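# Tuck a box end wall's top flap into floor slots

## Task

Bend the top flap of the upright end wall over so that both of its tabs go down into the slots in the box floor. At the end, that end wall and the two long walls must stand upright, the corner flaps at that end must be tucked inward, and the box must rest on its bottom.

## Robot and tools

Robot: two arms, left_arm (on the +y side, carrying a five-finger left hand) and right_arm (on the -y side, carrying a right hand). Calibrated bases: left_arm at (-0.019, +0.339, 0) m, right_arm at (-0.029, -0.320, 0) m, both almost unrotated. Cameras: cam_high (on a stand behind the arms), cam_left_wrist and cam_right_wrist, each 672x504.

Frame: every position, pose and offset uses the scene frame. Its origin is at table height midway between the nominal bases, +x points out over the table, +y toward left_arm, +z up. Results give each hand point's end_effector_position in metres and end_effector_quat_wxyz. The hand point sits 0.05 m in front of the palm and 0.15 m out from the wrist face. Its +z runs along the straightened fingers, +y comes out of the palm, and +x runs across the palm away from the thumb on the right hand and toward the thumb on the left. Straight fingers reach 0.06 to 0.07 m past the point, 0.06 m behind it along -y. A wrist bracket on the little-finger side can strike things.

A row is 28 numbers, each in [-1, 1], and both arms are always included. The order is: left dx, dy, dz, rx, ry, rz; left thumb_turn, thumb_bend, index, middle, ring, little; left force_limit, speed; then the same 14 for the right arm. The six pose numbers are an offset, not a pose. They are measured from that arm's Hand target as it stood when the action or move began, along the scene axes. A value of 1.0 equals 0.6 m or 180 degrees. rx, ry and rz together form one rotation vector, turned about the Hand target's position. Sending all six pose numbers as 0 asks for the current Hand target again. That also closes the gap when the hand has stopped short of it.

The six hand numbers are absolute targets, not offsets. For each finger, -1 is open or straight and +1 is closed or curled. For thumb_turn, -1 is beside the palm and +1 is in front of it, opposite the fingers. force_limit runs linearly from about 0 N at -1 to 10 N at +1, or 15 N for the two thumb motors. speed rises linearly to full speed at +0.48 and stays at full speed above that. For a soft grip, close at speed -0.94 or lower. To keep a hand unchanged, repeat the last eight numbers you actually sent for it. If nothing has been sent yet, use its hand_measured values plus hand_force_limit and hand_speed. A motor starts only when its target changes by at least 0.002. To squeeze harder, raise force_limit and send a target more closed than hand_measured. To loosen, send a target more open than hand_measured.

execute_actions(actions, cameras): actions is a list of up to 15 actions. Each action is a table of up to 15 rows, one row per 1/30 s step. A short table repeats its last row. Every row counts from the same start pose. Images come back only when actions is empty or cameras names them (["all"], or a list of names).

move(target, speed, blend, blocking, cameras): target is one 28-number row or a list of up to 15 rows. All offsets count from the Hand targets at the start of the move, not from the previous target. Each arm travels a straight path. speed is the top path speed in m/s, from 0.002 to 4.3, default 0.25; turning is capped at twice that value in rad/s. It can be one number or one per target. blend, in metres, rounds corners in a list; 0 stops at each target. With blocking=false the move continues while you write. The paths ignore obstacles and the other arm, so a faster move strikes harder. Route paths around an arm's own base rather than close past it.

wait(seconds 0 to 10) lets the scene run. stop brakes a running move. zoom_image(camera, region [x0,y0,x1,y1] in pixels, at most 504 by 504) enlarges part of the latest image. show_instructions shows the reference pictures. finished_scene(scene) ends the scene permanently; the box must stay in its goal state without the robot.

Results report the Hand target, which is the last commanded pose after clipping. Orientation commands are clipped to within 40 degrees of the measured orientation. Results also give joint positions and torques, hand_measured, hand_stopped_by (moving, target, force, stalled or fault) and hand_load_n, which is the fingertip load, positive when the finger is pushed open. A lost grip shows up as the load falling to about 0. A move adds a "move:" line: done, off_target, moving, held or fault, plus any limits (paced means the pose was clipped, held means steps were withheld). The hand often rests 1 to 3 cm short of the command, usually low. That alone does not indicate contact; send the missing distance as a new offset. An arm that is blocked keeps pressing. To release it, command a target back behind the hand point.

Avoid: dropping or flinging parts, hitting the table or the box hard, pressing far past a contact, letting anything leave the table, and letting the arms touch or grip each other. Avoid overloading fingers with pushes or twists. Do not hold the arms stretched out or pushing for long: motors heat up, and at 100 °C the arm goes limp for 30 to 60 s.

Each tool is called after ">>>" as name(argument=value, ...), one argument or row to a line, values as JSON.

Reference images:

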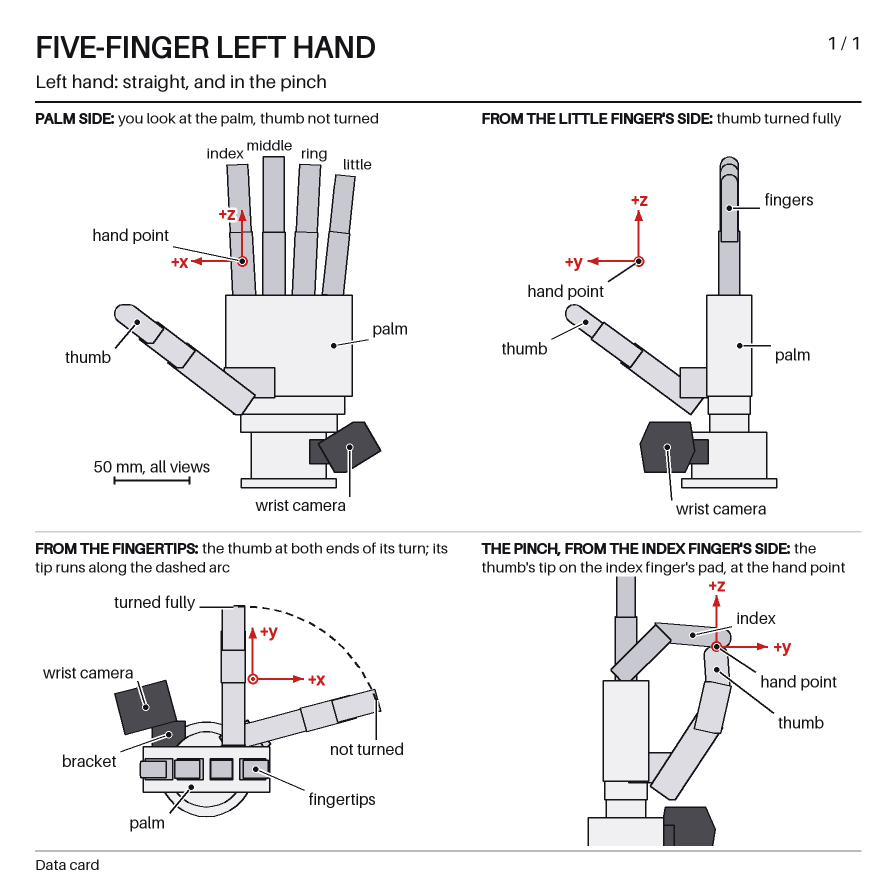

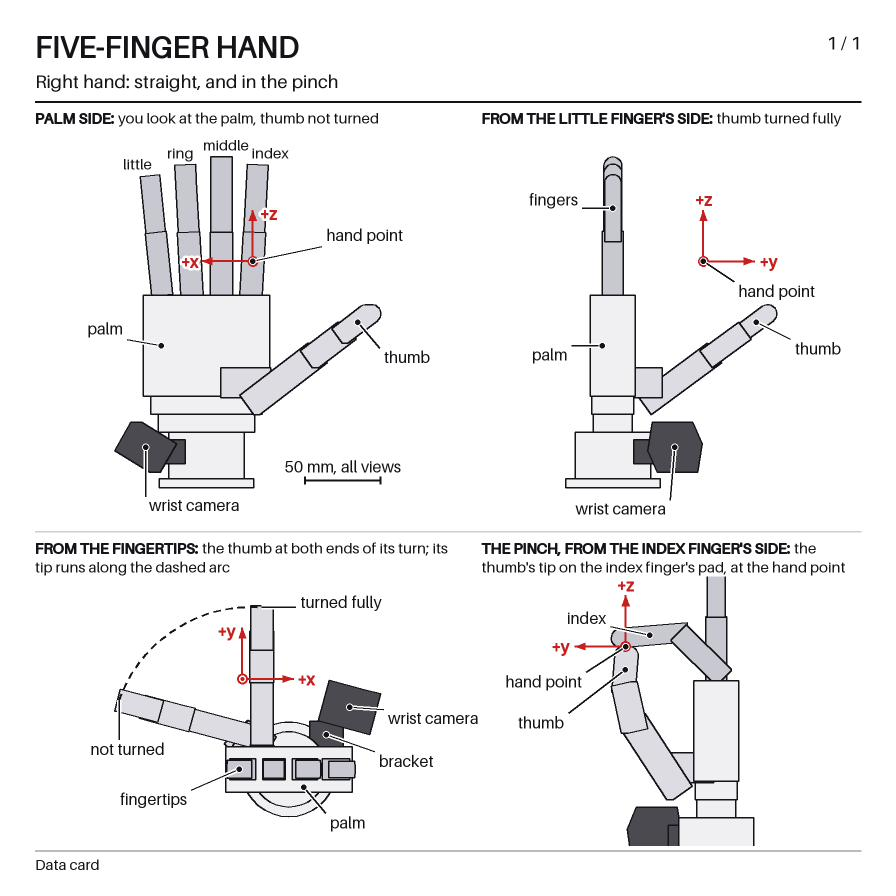

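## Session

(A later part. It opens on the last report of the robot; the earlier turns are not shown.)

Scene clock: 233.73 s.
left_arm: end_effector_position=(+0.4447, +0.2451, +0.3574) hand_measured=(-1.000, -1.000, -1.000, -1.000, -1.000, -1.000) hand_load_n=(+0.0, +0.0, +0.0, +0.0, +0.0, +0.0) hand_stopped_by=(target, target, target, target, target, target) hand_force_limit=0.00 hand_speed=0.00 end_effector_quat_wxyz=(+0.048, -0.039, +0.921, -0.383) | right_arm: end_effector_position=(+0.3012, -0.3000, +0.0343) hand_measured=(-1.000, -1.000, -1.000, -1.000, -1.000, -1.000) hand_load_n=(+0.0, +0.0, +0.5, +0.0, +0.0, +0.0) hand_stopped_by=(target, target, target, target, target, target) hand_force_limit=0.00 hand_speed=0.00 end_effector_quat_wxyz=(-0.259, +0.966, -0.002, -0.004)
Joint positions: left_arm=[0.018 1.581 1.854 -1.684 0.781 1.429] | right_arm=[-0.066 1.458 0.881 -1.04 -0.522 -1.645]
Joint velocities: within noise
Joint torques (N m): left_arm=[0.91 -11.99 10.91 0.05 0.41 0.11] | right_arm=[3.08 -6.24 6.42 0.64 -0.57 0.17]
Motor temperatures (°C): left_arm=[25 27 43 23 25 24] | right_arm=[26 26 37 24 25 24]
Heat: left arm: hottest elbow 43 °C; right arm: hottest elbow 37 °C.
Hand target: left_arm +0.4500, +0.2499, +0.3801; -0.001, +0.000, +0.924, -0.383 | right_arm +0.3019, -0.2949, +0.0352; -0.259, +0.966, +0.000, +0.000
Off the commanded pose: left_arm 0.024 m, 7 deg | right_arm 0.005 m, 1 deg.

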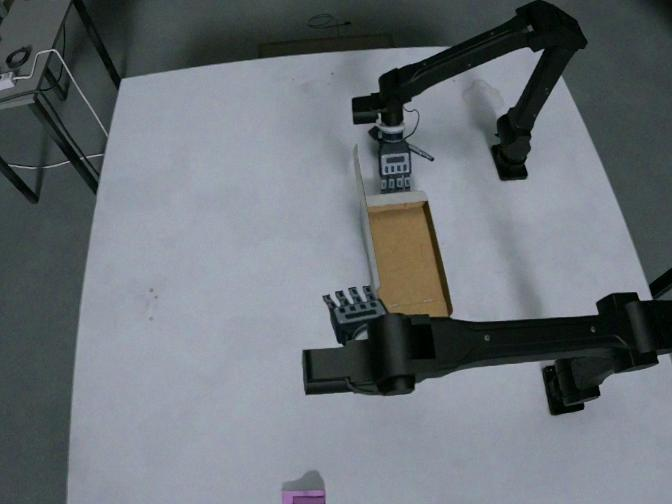

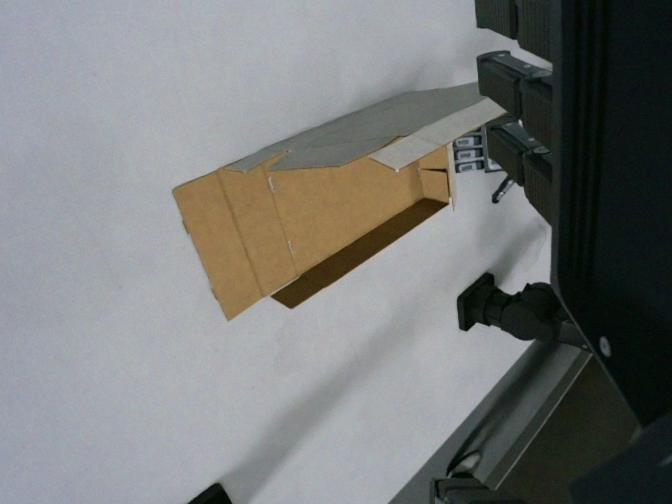

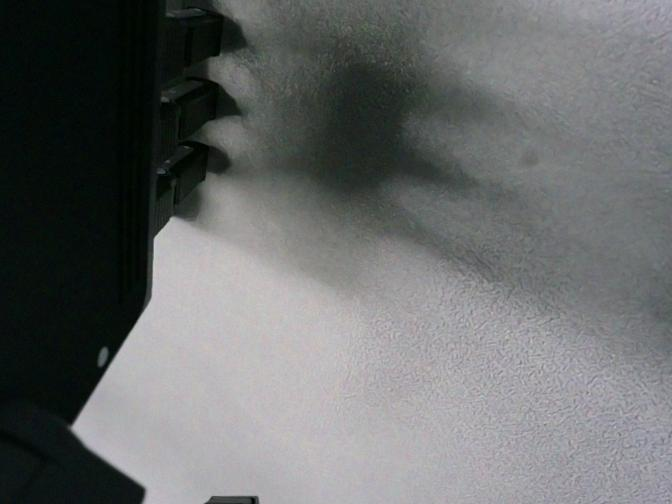

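>>> move(
  target=[0,0,0,0,0,0,-1,-1,-1,-1,-1,-1,0,0, 0,0.02,0,0,0,0,-1,-1,-1,-1,-1,-1,0,0],
  speed=0.04,
  cameras=["cam_left_wrist","cam_high","cam_right_wrist"],
)

>>> zoom_image(
  camera="cam_high",
  region=[340, 100, 470, 230],
)

>>> zoom_image(
  camera="cam_left_wrist",
  region=[350, 80, 510, 240],
)

Scene clock: 259.07 s.
left_arm: end_effector_position=(+0.4447, +0.2451, +0.3574) hand_measured=(-1.000, -1.000, -1.000, -1.000, -1.000, -1.000) hand_load_n=(-0.5, +0.0, +0.0, +0.0, +0.0, +0.0) hand_stopped_by=(target, target, target, target, target, target) hand_force_limit=0.00 hand_speed=0.00 end_effector_quat_wxyz=(+0.048, -0.039, +0.921, -0.383) | right_arm: end_effector_position=(+0.3013, -0.2884, +0.0345) hand_measured=(-1.000, -1.000, -1.000, -1.000, -1.000, -1.000) hand_load_n=(+0.0, +0.0, +0.5, +0.0, +0.0, +0.0) hand_stopped_by=(target, target, target, target, target, target) hand_force_limit=0.00 hand_speed=0.00 end_effector_quat_wxyz=(-0.258, +0.966, -0.003, -0.003)
Joint positions: left_arm=[0.018 1.581 1.854 -1.684 0.781 1.429] | right_arm=[-0.034 1.453 0.877 -1.021 -0.522 -1.608]
Joint torques (N m): left_arm=[0.91 -12.22 10.88 0.03 0.44 0.07] | right_arm=[3.19 -6.12 6.46 0.69 -0.58 0.2]
Heat: left arm: hottest elbow 43 °C; right arm: hottest elbow 36 °C.
Hand target: left_arm +0.4500, +0.2499, +0.3801; -0.001, +0.000, +0.924, -0.383 | right_arm +0.3019, -0.2829, +0.0352; -0.259, +0.966, +0.000, +0.000
Off the commanded pose: left_arm 0.024 m, 7 deg | right_arm 0.006 m, 1 deg.
joint sent to its limit (left arm) — joint 4 (wrist pitch), lower limit. The joint targets are off in orientation, not in position.
move: off_target (left_arm)

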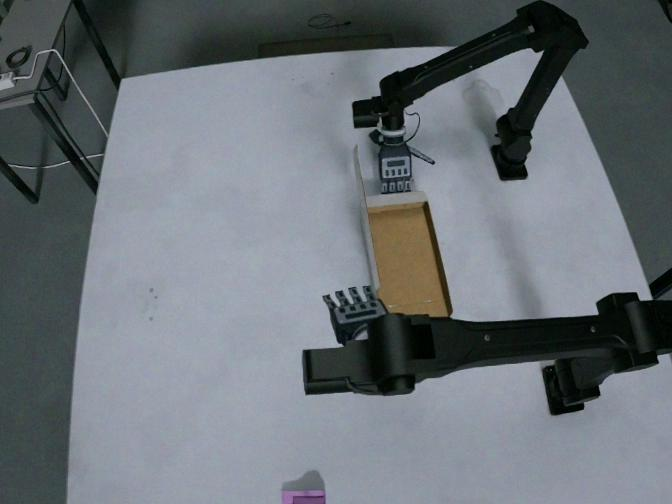

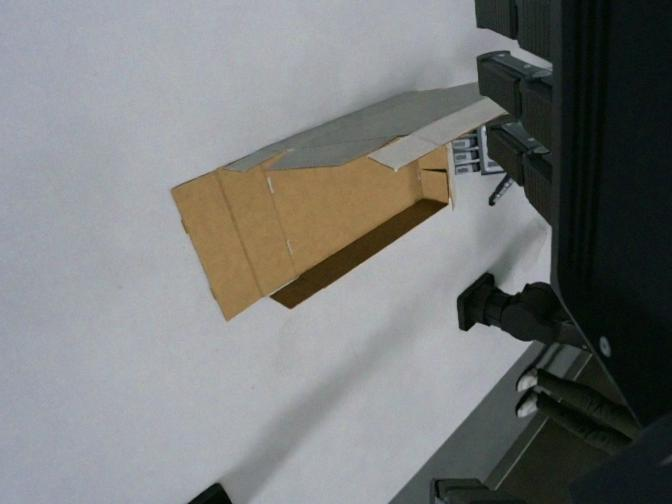

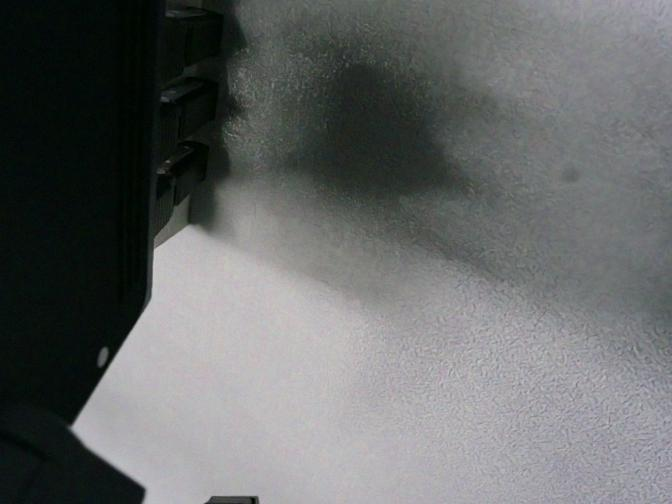

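Scaled by 3.877 from the camera's 672x504 image, which has a finer 960x720 frame.

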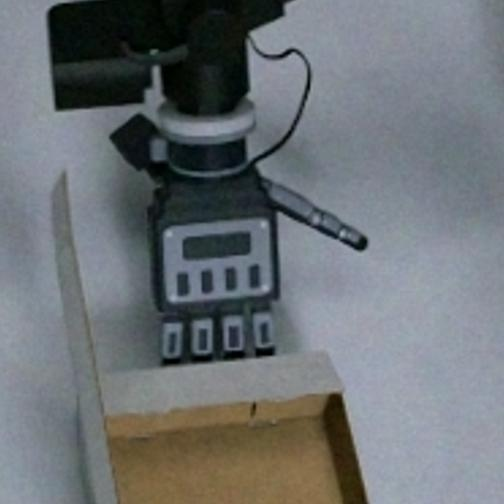

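Scaled by 3.150 from the camera's 672x504 image, which has a finer 960x720 frame.

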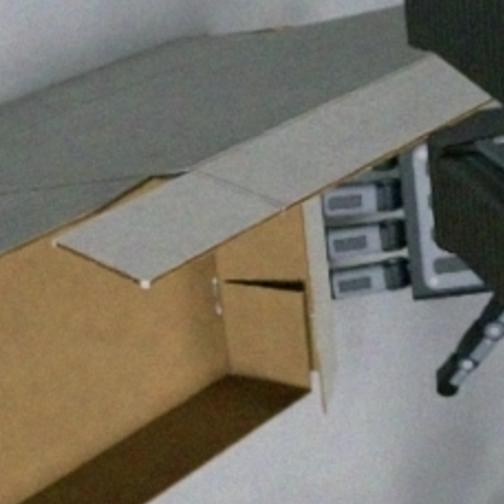

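>>> move(
  target=[
    [-0.25,-0.483,-0.133,0.0278,0,0,-1,-1,-1,-1,-1,-1,0,0, 0,0,0,0,0,0,-1,-1,-1,-1,-1,-1,0,0],
    [-0.25,-0.55,-0.32,0.0278,0,0,-1,-1,-1,-1,-1,-1,0,0, 0,0,0,0,0,0,-1,-1,-1,-1,-1,-1,0,0],
  ],
  speed=[0.2,0.12],
  cameras=["all"],
)

>>> zoom_image(
  camera="cam_high",
  region=[340, 100, 500, 260],
)

Scene clock: 302.30 s.
left_arm: end_effector_position=(+0.3024, -0.0753, +0.1958) hand_measured=(-1.000, -1.000, -1.000, -1.000, -1.000, -1.000) hand_load_n=(-0.5, -0.5, +0.0, +0.0, +0.0, +0.0) hand_stopped_by=(target, target, target, target, target, target) hand_force_limit=0.00 hand_speed=0.00 end_effector_quat_wxyz=(+0.003, +0.002, +0.939, -0.344) | right_arm: end_effector_position=(+0.3012, -0.2884, +0.0345) hand_measured=(-1.000, -1.000, -1.000, -1.000, -1.000, -1.000) hand_load_n=(+0.0, +0.0, +0.0, +0.0, +0.0, +0.0) hand_stopped_by=(target, target, target, target, target, target) hand_force_limit=0.00 hand_speed=0.00 end_effector_quat_wxyz=(-0.258, +0.966, -0.003, -0.004)
Joint positions: left_arm=[-0.752 1.522 1.35 -0.868 0.483 0.68] | right_arm=[-0.034 1.453 0.877 -1.021 -0.522 -1.607]
Joint torques (N m): left_arm=[-0.5 -10.17 7.5 1.54 0.03 -0.18] | right_arm=[3.25 -6.12 6.46 0.7 -0.57 0.17]
Heat: left arm: hottest elbow 42 °C; right arm: hottest elbow 36 °C.
Hand target: left_arm +0.3001, -0.0801, +0.1881; -0.001, +0.000, +0.940, -0.342 | right_arm +0.3019, -0.2828, +0.0352; -0.259, +0.966, +0.000, +0.000
Off the commanded pose: left_arm 0.009 m, 1 deg | right_arm 0.006 m, 1 deg.
move: done

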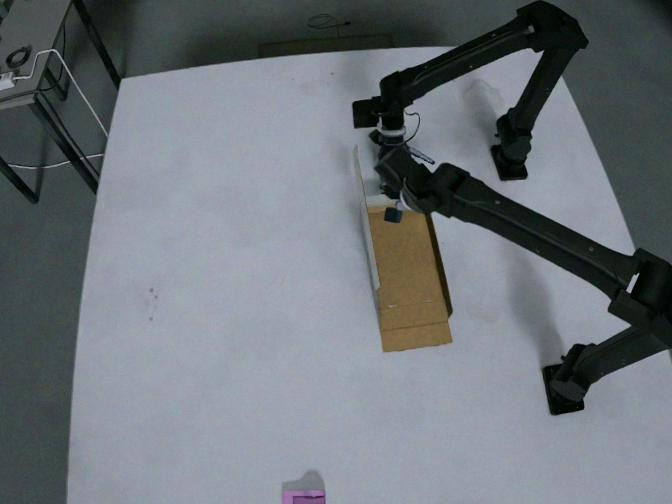

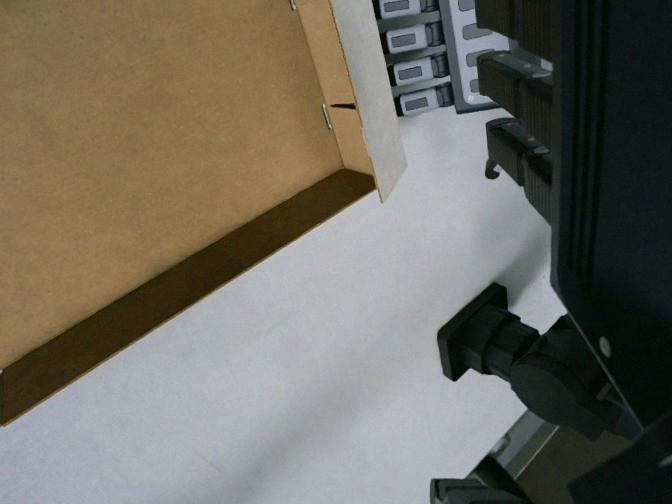

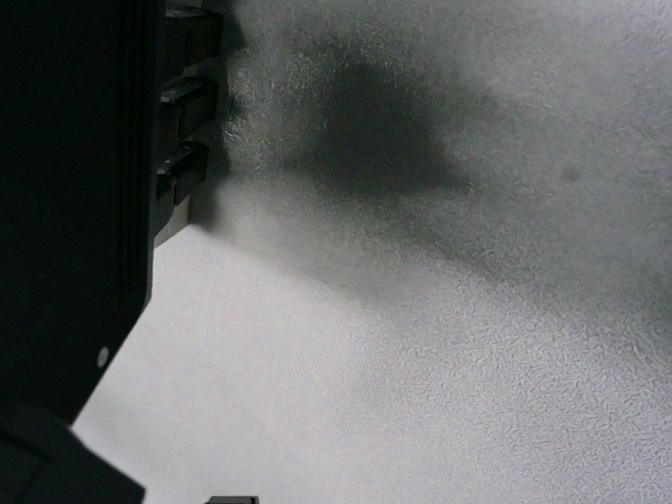

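Scaled by 3.150 from the camera's 672x504 image, which has a finer 960x720 frame.

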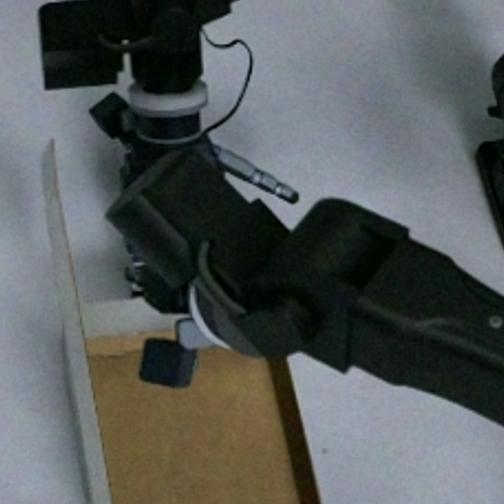

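>>> move(
  target=[
    [0,-0.0215,-0.1135,0,0,0,-1,-1,-1,-1,-1,-1,0,0, 0,0,0,0,0,0,-1,-1,-1,-1,-1,-1,0,0],
    [0,-0.0215,-0.205,0,0,0,-1,-1,-1,-1,-1,-1,0,0, 0,0,0,0,0,0,-1,-1,-1,-1,-1,-1,0,0],
  ],
  speed=[0.1,0.06],
  cameras=["all"],
)

>>> zoom_image(
  camera="cam_high",
  region=[340, 100, 500, 260],
)

Scene clock: 332.30 s.
left_arm: end_effector_position=(+0.3069, -0.0922, +0.0844) hand_measured=(-1.000, -1.000, -1.000, -1.000, -1.000, -1.000) hand_load_n=(+0.0, +0.0, +0.0, +0.0, +0.0, +0.0) hand_stopped_by=(target, target, target, target, target, target) hand_force_limit=0.00 hand_speed=0.00 end_effector_quat_wxyz=(+0.011, +0.004, +0.936, -0.352) | right_arm: end_effector_position=(+0.3012, -0.2884, +0.0345) hand_measured=(-1.000, -1.000, -1.000, -1.000, -1.000, -1.000) hand_load_n=(+0.0, +0.0, +0.0, +0.0, +0.0, +0.0) hand_stopped_by=(target, target, target, target, target, target) hand_force_limit=0.00 hand_speed=0.00 end_effector_quat_wxyz=(-0.258, +0.966, -0.003, -0.004)
Joint positions: left_arm=[-0.771 1.635 1.172 -0.543 0.474 0.661] | right_arm=[-0.034 1.453 0.877 -1.021 -0.522 -1.607]
Joint torques (N m): left_arm=[-0.44 -10.46 6.31 1.51 0.03 -0.16] | right_arm=[3.25 -6.18 6.46 0.69 -0.58 0.16]
Heat: left arm: hottest elbow 39 °C; right arm: hottest elbow 36 °C.
Hand target: left_arm +0.3002, -0.0929, +0.0652; -0.001, +0.000, +0.940, -0.342 | right_arm +0.3019, -0.2828, +0.0352; -0.259, +0.966, +0.000, +0.000
Off the commanded pose: left_arm 0.020 m, 2 deg | right_arm 0.006 m, 1 deg.
move: off_target (left_arm)

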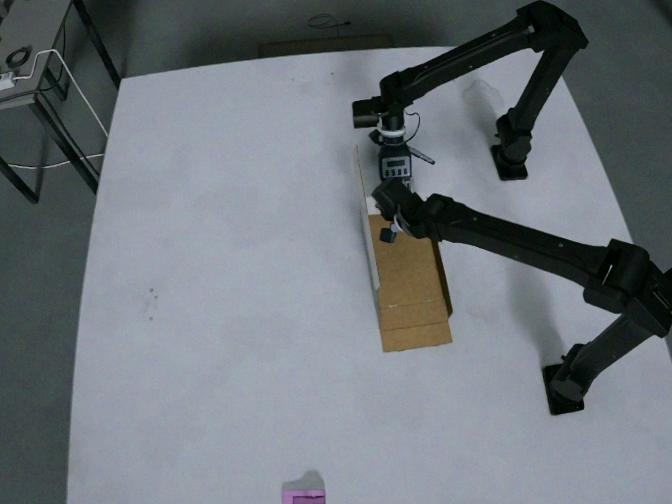

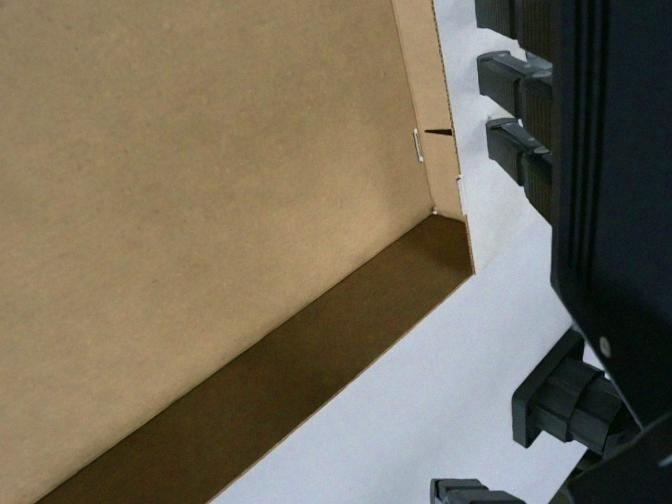

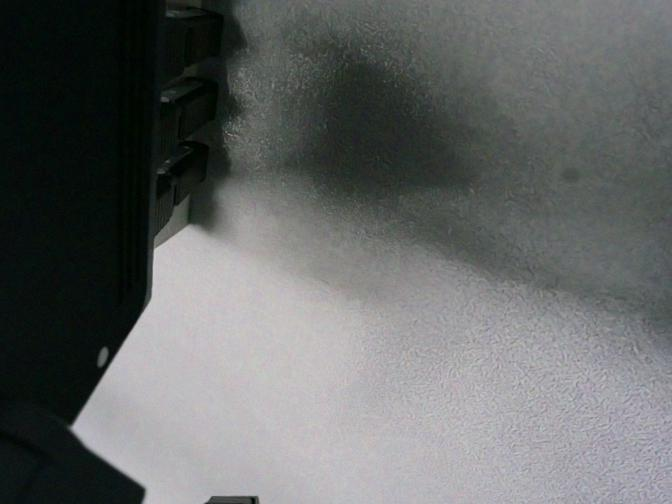

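Scaled by 3.150 from the camera's 672x504 image, which has a finer 960x720 frame.

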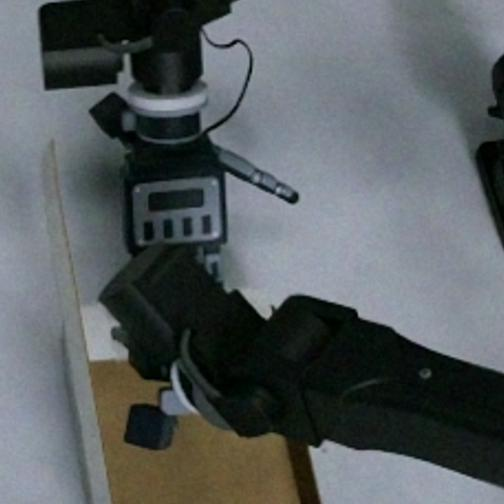

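>>> move(
  target=[0,0.0,-0.05,0,0,0,-1,-1,-1,-1,-1,-1,0,0, 0,0,0,0,0,0,-1,-1,-1,-1,-1,-1,0,0],
  speed=0.05,
  cameras=["cam_high","cam_left_wrist"],
)

Scene clock: 338.57 s.
left_arm: end_effector_position=(+0.3075, -0.0942, +0.0719) hand_measured=(-1.000, -1.000, -1.000, -1.000, -1.000, -1.000) hand_load_n=(+0.0, +0.0, +0.0, +0.0, +0.0, +0.0) hand_stopped_by=(target, target, target, target, target, target) hand_force_limit=0.00 hand_speed=0.00 end_effector_quat_wxyz=(+0.018, +0.008, +0.932, -0.362) | right_arm: end_effector_position=(+0.3013, -0.2885, +0.0346) hand_measured=(-1.000, -1.000, -1.000, -1.000, -1.000, -1.000) hand_load_n=(+0.0, +0.0, +0.0, -0.5, +0.0, +0.0) hand_stopped_by=(target, target, target, target, target, target) hand_force_limit=0.00 hand_speed=0.00 end_effector_quat_wxyz=(-0.258, +0.966, -0.003, -0.003)
Joint positions: left_arm=[-0.771 1.644 1.139 -0.476 0.479 0.661] | right_arm=[-0.034 1.452 0.877 -1.021 -0.522 -1.607]
Joint torques (N m): left_arm=[-0.56 -8.29 5.6 1.81 -0.18 -0.13] | right_arm=[3.25 -6.12 6.43 0.69 -0.59 0.17]
Motor temperatures (°C): left_arm=[25 28 38 24 25 24] | right_arm=[26 26 36 24 25 24]
Heat: left arm: hottest elbow 38 °C; right arm: hottest elbow 36 °C.
Hand target: left_arm +0.3002, -0.0929, +0.0352; +0.000, +0.000, +0.940, -0.342 | right_arm +0.3019, -0.2828, +0.0352; -0.259, +0.966, +0.000, +0.000
Off the commanded pose: left_arm 0.037 m, 3 deg | right_arm 0.006 m, 1 deg.
move: off_target (left_arm)
Images, in order (width x height): cam_high 672x504, cam_left_wrist 672x504.

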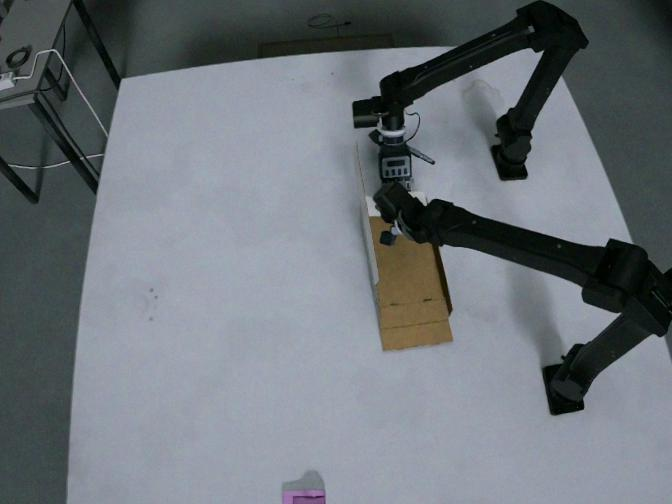

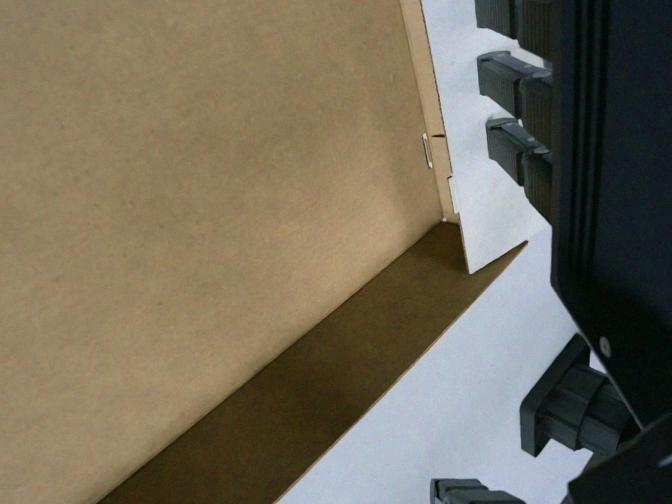

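>>> move(
  target=[
    [0,0.018,0.083,0,0,0,-1,-1,-1,-1,-1,-1,0,0, 0,0,0,0,0,0,-1,-1,-1,-1,-1,-1,0,0],
    [0,0.02,0.015,0,0,0,-1,-1,-1,-1,-1,-1,0,0, 0,0,0,0,0,0,-1,-1,-1,-1,-1,-1,0,0],
  ],
  speed=[0.06,0.05],
  cameras=["cam_high","cam_left_wrist"],
)

Scene clock: 350.37 s.
left_arm: end_effector_position=(+0.2982, -0.0845, +0.0711) hand_measured=(-1.000, -1.000, -1.000, -1.000, -1.000, -1.000) hand_load_n=(-0.5, +0.0, +0.0, -0.5, +0.0, +0.0) hand_stopped_by=(target, target, target, target, target, target) hand_force_limit=0.00 hand_speed=0.00 end_effector_quat_wxyz=(+0.006, +0.004, +0.935, -0.355) | right_arm: end_effector_position=(+0.3014, -0.2881, +0.0346) hand_measured=(-1.000, -1.000, -1.000, -1.000, -1.000, -1.000) hand_load_n=(+0.0, +0.0, +0.0, +0.0, +0.0, +0.0) hand_stopped_by=(target, target, target, target, target, target) hand_force_limit=0.00 hand_speed=0.00 end_effector_quat_wxyz=(-0.258, +0.966, -0.003, -0.003)
Joint positions: left_arm=[-0.767 1.628 1.121 -0.504 0.487 0.661] | right_arm=[-0.033 1.452 0.877 -1.02 -0.522 -1.606]
Joint torques (N m): left_arm=[0.56 -9 6.05 1.94 -0.13 0.05] | right_arm=[3.14 -6.18 6.45 0.66 -0.6 0.16]
Heat: left arm: hottest elbow 37 °C; right arm: hottest elbow 36 °C.
Hand target: left_arm +0.3003, -0.0810, +0.0443; +0.000, +0.000, +0.940, -0.342 | right_arm +0.3019, -0.2829, +0.0352; -0.259, +0.966, +0.000, +0.000
Off the commanded pose: left_arm 0.027 m, 2 deg | right_arm 0.005 m, 0 deg.
move: off_target (left_arm)
Images, in order (width x height): cam_high 672x504, cam_left_wrist 672x504.

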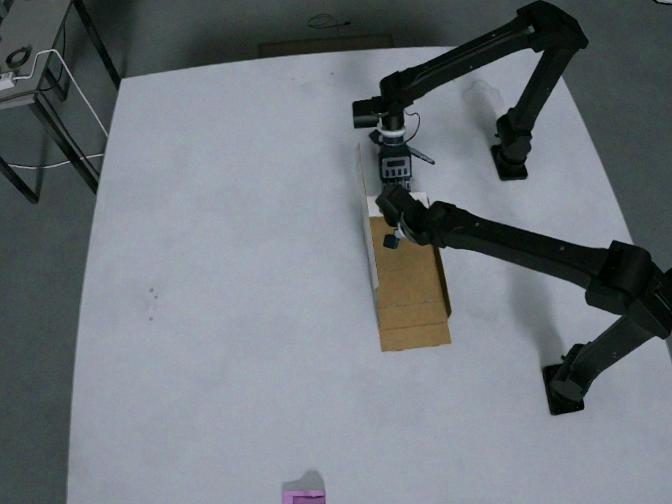

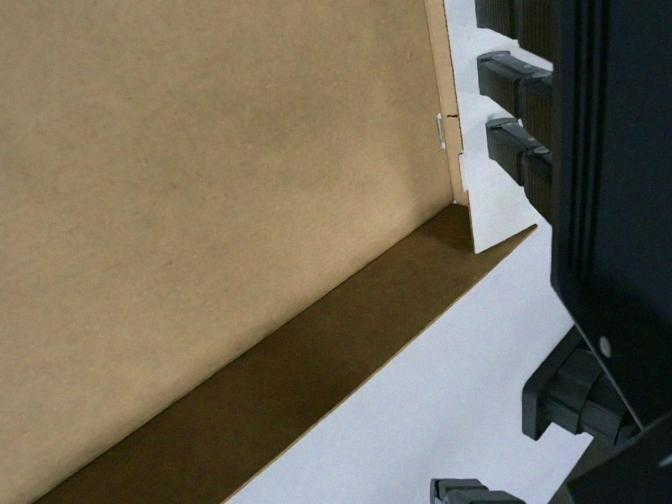

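>>> move(
  target=[0,-0.008,-0.04,0,0,0,-1,-1,-1,-1,-1,-1,0,0, 0,0,0,0,0,0,-1,-1,-1,-1,-1,-1,0,0],
  speed=0.05,
  cameras=["cam_high","cam_left_wrist"],
)

Scene clock: 362.67 s.
left_arm: end_effector_position=(+0.3014, -0.0856, +0.0324) hand_measured=(-1.000, -1.000, -1.000, -1.000, -1.000, -1.000) hand_load_n=(+0.0, +0.0, +0.0, +0.0, +0.0, +0.0) hand_stopped_by=(target, target, target, target, target, target) hand_force_limit=0.00 hand_speed=0.00 end_effector_quat_wxyz=(+0.003, +0.000, +0.938, -0.347) | right_arm: end_effector_position=(+0.3023, -0.2890, +0.0349) hand_measured=(-1.000, -1.000, -1.000, -1.000, -1.000, -1.000) hand_load_n=(+0.0, +0.0, +0.0, -0.5, +0.0, +0.0) hand_stopped_by=(target, target, target, target, target, target) hand_force_limit=0.00 hand_speed=0.00 end_effector_quat_wxyz=(-0.256, +0.967, -0.002, -0.001)
Joint positions: left_arm=[-0.767 1.697 1.099 -0.43 0.479 0.661] | right_arm=[-0.033 1.45 0.877 -1.018 -0.518 -1.606]
Joint torques (N m): left_arm=[-0.26 -10.52 6.2 1.58 0.03 -0.01] | right_arm=[3.19 -6.01 6.49 0.57 -0.76 0.16]
Heat: left arm: hottest elbow 36 °C; right arm: hottest elbow 36 °C.
Hand target: left_arm +0.3001, -0.0856, +0.0201; -0.001, +0.000, +0.940, -0.342 | right_arm +0.3020, -0.2829, +0.0352; -0.259, +0.966, +0.000, +0.000
Off the commanded pose: left_arm 0.012 m, 1 deg | right_arm 0.006 m, 0 deg.
move: off_target (left_arm)
Images, in order (width x height): cam_high 672x504, cam_left_wrist 672x504.

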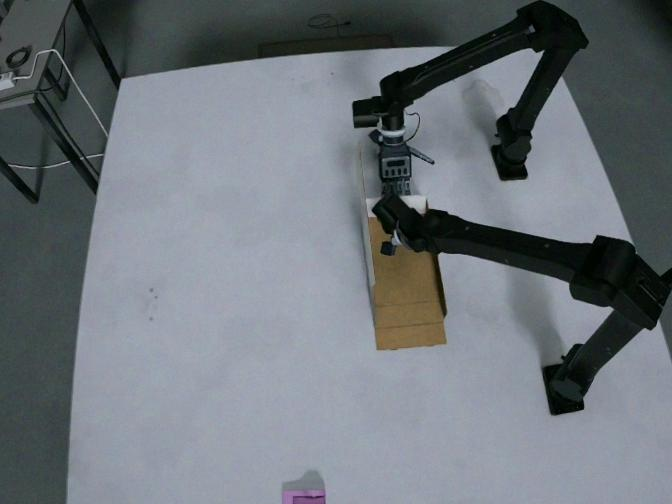

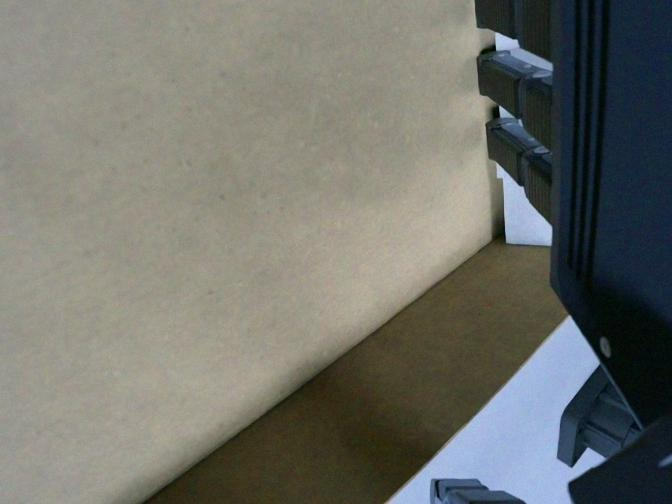

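>>> move(
  target=[0,-0.049,0.03,0,0,0,-1,-1,-1,-1,-1,-1,0,0, 0,0,0,0,0,0,-1,-1,-1,-1,-1,-1,0,0],
  speed=0.06,
  cameras=["cam_high","cam_left_wrist"],
)

>>> zoom_image(
  camera="cam_high",
  region=[340, 100, 500, 260],
)

Scene clock: 374.53 s.
left_arm: end_effector_position=(+0.2979, -0.0883, +0.0313) hand_measured=(-1.000, -1.000, -1.000, -1.000, -1.000, -1.000) hand_load_n=(+0.0, +0.0, +0.0, -2.5, +0.5, +0.0) hand_stopped_by=(target, target, target, target, target, target) hand_force_limit=0.00 hand_speed=0.00 end_effector_quat_wxyz=(+0.000, -0.010, +0.943, -0.332) | right_arm: end_effector_position=(+0.3023, -0.2890, +0.0349) hand_measured=(-1.000, -1.000, -1.000, -1.000, -1.000, -1.000) hand_load_n=(+0.0, +0.0, +0.0, -0.5, +0.0, +0.5) hand_stopped_by=(target, target, target, target, target, target) hand_force_limit=0.00 hand_speed=0.00 end_effector_quat_wxyz=(-0.256, +0.967, -0.002, -0.001)
Joint positions: left_arm=[-0.782 1.705 1.117 -0.459 0.451 0.637] | right_arm=[-0.033 1.45 0.877 -1.018 -0.518 -1.606]
Joint torques (N m): left_arm=[-1.9 -10.64 10.73 1.01 0.3 -0.19] | right_arm=[3.19 -6.01 6.48 0.58 -0.76 0.16]
Heat: left arm: hottest elbow 36 °C; right arm: hottest elbow 36 °C.
Hand target: left_arm +0.3001, -0.1151, +0.0381; -0.001, +0.000, +0.940, -0.342 | right_arm +0.3020, -0.2829, +0.0352; -0.259, +0.966, +0.000, +0.000
Off the commanded pose: left_arm 0.028 m, 2 deg | right_arm 0.006 m, 0 deg.
move: off_target (left_arm)
Images, in order (width x height): cam_high 672x504, cam_left_wrist 672x504.

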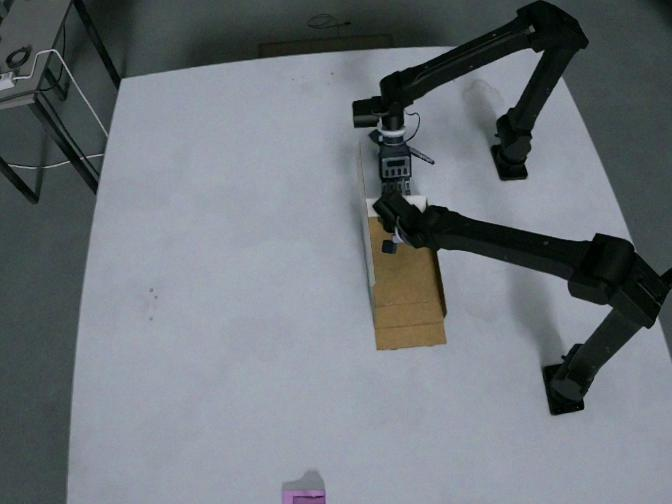

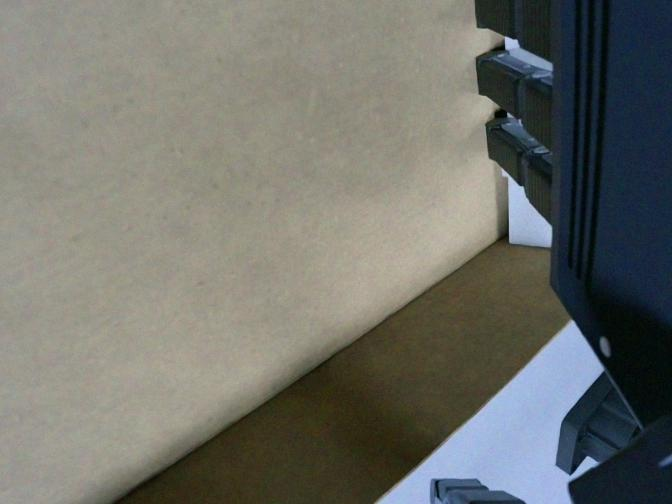

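Scaled by 3.150 from the camera's 672x504 image, which has a finer 960x720 frame.

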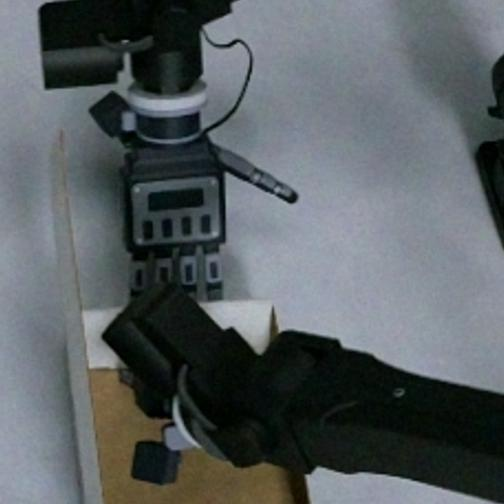

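>>> move(
  target=[0,-0.032,0.018,0,0,0,-1,-1,-1,-1,-1,-1,0,0, 0,0,0,0,0,0,-1,-1,-1,-1,-1,-1,0,0],
  speed=0.06,
  cameras=["cam_high","cam_left_wrist"],
)

>>> zoom_image(
  camera="cam_high",
  region=[340, 100, 500, 260],
)

Scene clock: 389.37 s.
left_arm: end_effector_position=(+0.2972, -0.0927, +0.0350) hand_measured=(-1.000, -1.000, -1.000, -1.000, -1.000, -1.000) hand_load_n=(+0.0, +0.0, +0.0, -5.5, +0.0, +0.0) hand_stopped_by=(target, target, target, target, target, target) hand_force_limit=0.00 hand_speed=0.00 end_effector_quat_wxyz=(-0.004, -0.018, +0.948, -0.318) | right_arm: end_effector_position=(+0.3025, -0.2900, +0.0354) hand_measured=(-1.000, -1.000, -1.000, -1.000, -1.000, -1.000) hand_load_n=(+0.0, +0.0, +0.0, -2.0, +0.0, +0.0) hand_stopped_by=(target, target, target, target, target, target) hand_force_limit=0.00 hand_speed=0.00 end_effector_quat_wxyz=(-0.254, +0.967, -0.002, +0.000)
Joint positions: left_arm=[-0.794 1.717 1.151 -0.505 0.43 0.618] | right_arm=[-0.033 1.448 0.877 -1.018 -0.513 -1.606]
Joint torques (N m): left_arm=[-3.19 -10.81 12.04 1.5 0.58 -0.29] | right_arm=[3.19 -5.77 6.49 0.58 -0.97 0.16]
Heat: left arm: hottest elbow 37 °C; right arm: hottest elbow 36 °C.
Hand target: left_arm +0.3002, -0.1344, +0.0491; +0.000, +0.000, +0.940, -0.342 | right_arm +0.3020, -0.2829, +0.0353; -0.259, +0.966, +0.000, +0.000
Off the commanded pose: left_arm 0.044 m, 4 deg | right_arm 0.007 m, 1 deg.
move: off_target (left_arm)
Images, in order (width x height): cam_high 672x504, cam_left_wrist 672x504.

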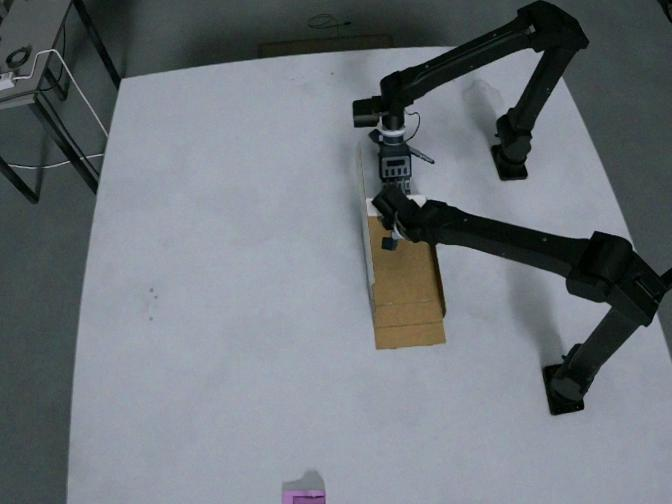

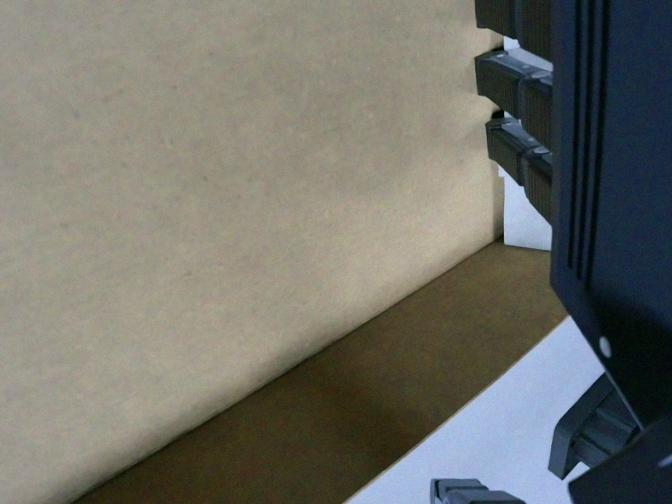

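Scaled by 3.150 from the camera's 672x504 image, which has a finer 960x720 frame.

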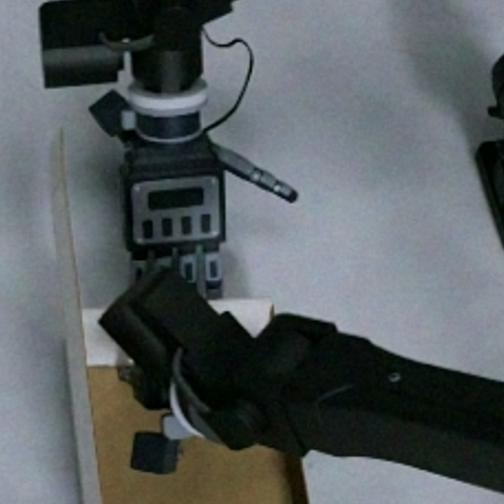

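>>> move(
  target=[
    [0,0.09,-0.02,0,0,0,-1,-1,-1,-1,-1,-1,0,0, 0,0,0,0,0,0,-1,-1,-1,-1,-1,-1,0,0],
    [0,0.15,0.15,0,0,0,-1,-1,-1,-1,-1,-1,0,0, 0,0,0,0,0,0,-1,-1,-1,-1,-1,-1,0,0],
  ],
  speed=0.1,
  cameras=["cam_high","cam_left_wrist"],
)

>>> zoom_image(
  camera="cam_high",
  region=[340, 100, 500, 260],
)

>>> zoom_image(
  camera="cam_left_wrist",
  region=[300, 0, 550, 200],
)

Scene clock: 403.00 s.
left_arm: end_effector_position=(+0.2835, -0.0364, +0.1182) hand_measured=(-1.000, -1.000, -1.000, -1.000, -1.000, -1.000) hand_load_n=(+0.0, +0.0, +0.0, +0.0, +0.0, +0.0) hand_stopped_by=(target, target, target, target, target, target) hand_force_limit=0.00 hand_speed=0.00 end_effector_quat_wxyz=(-0.018, -0.007, +0.945, -0.328) | right_arm: end_effector_position=(+0.3015, -0.2889, +0.0349) hand_measured=(-1.000, -1.000, -1.000, -1.000, -1.000, -1.000) hand_load_n=(+0.0, +0.0, +0.0, -0.5, +0.0, +0.0) hand_stopped_by=(target, target, target, target, target, target) hand_force_limit=0.00 hand_speed=0.00 end_effector_quat_wxyz=(-0.256, +0.967, -0.002, -0.001)
Joint positions: left_arm=[-0.716 1.511 1.136 -0.737 0.504 0.712] | right_arm=[-0.033 1.448 0.874 -1.017 -0.518 -1.606]
Joint torques (N m): left_arm=[1.08 -10.99 10.91 0.51 0.23 0.09] | right_arm=[3.14 -5.71 6.64 0.55 -0.75 0.16]
Heat: left arm: hottest elbow 38 °C; right arm: hottest elbow 36 °C.
Hand target: left_arm +0.3001, -0.0444, +0.1391; -0.001, +0.000, +0.940, -0.342 | right_arm +0.3019, -0.2829, +0.0352; -0.259, +0.966, +0.000, +0.000
Off the commanded pose: left_arm 0.028 m, 3 deg | right_arm 0.006 m, 0 deg.
move: off_target (left_arm)
Images, in order (width x height): cam_high 672x504, cam_left_wrist 672x504.

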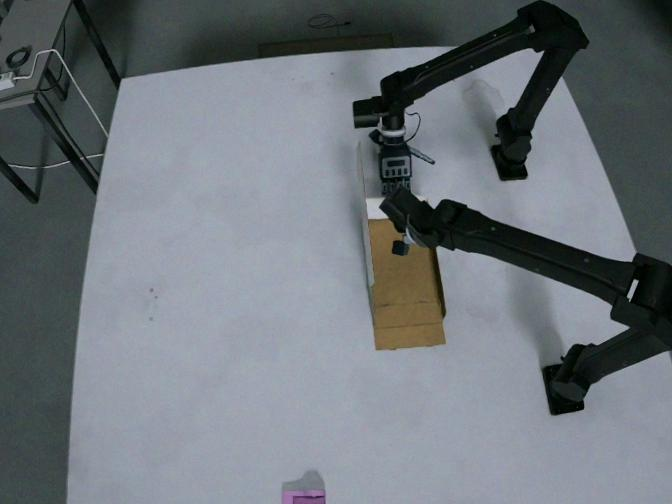

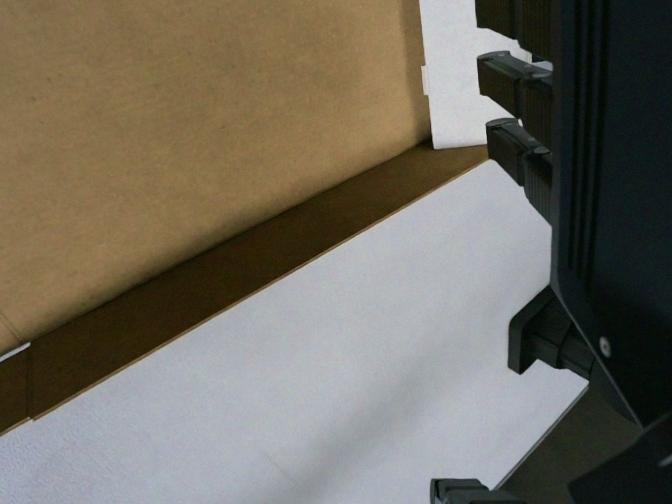

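Scaled by 3.150 from the camera's 672x504 image, which has a finer 960x720 frame.

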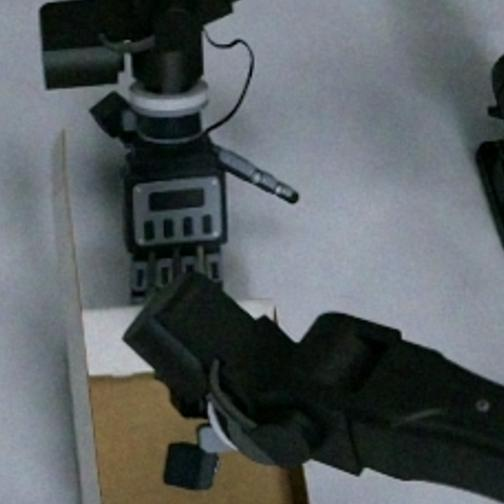

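Scaled by 2.016 from the camera's 672x504 image, which has a finer 960x720 frame.

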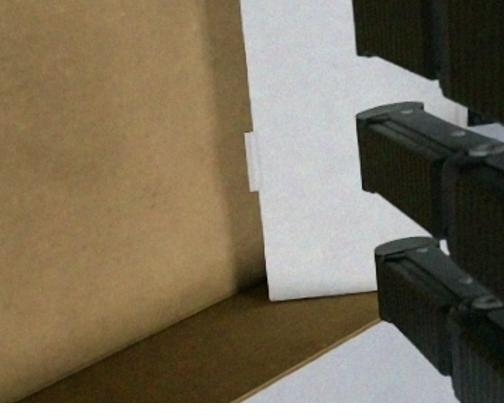

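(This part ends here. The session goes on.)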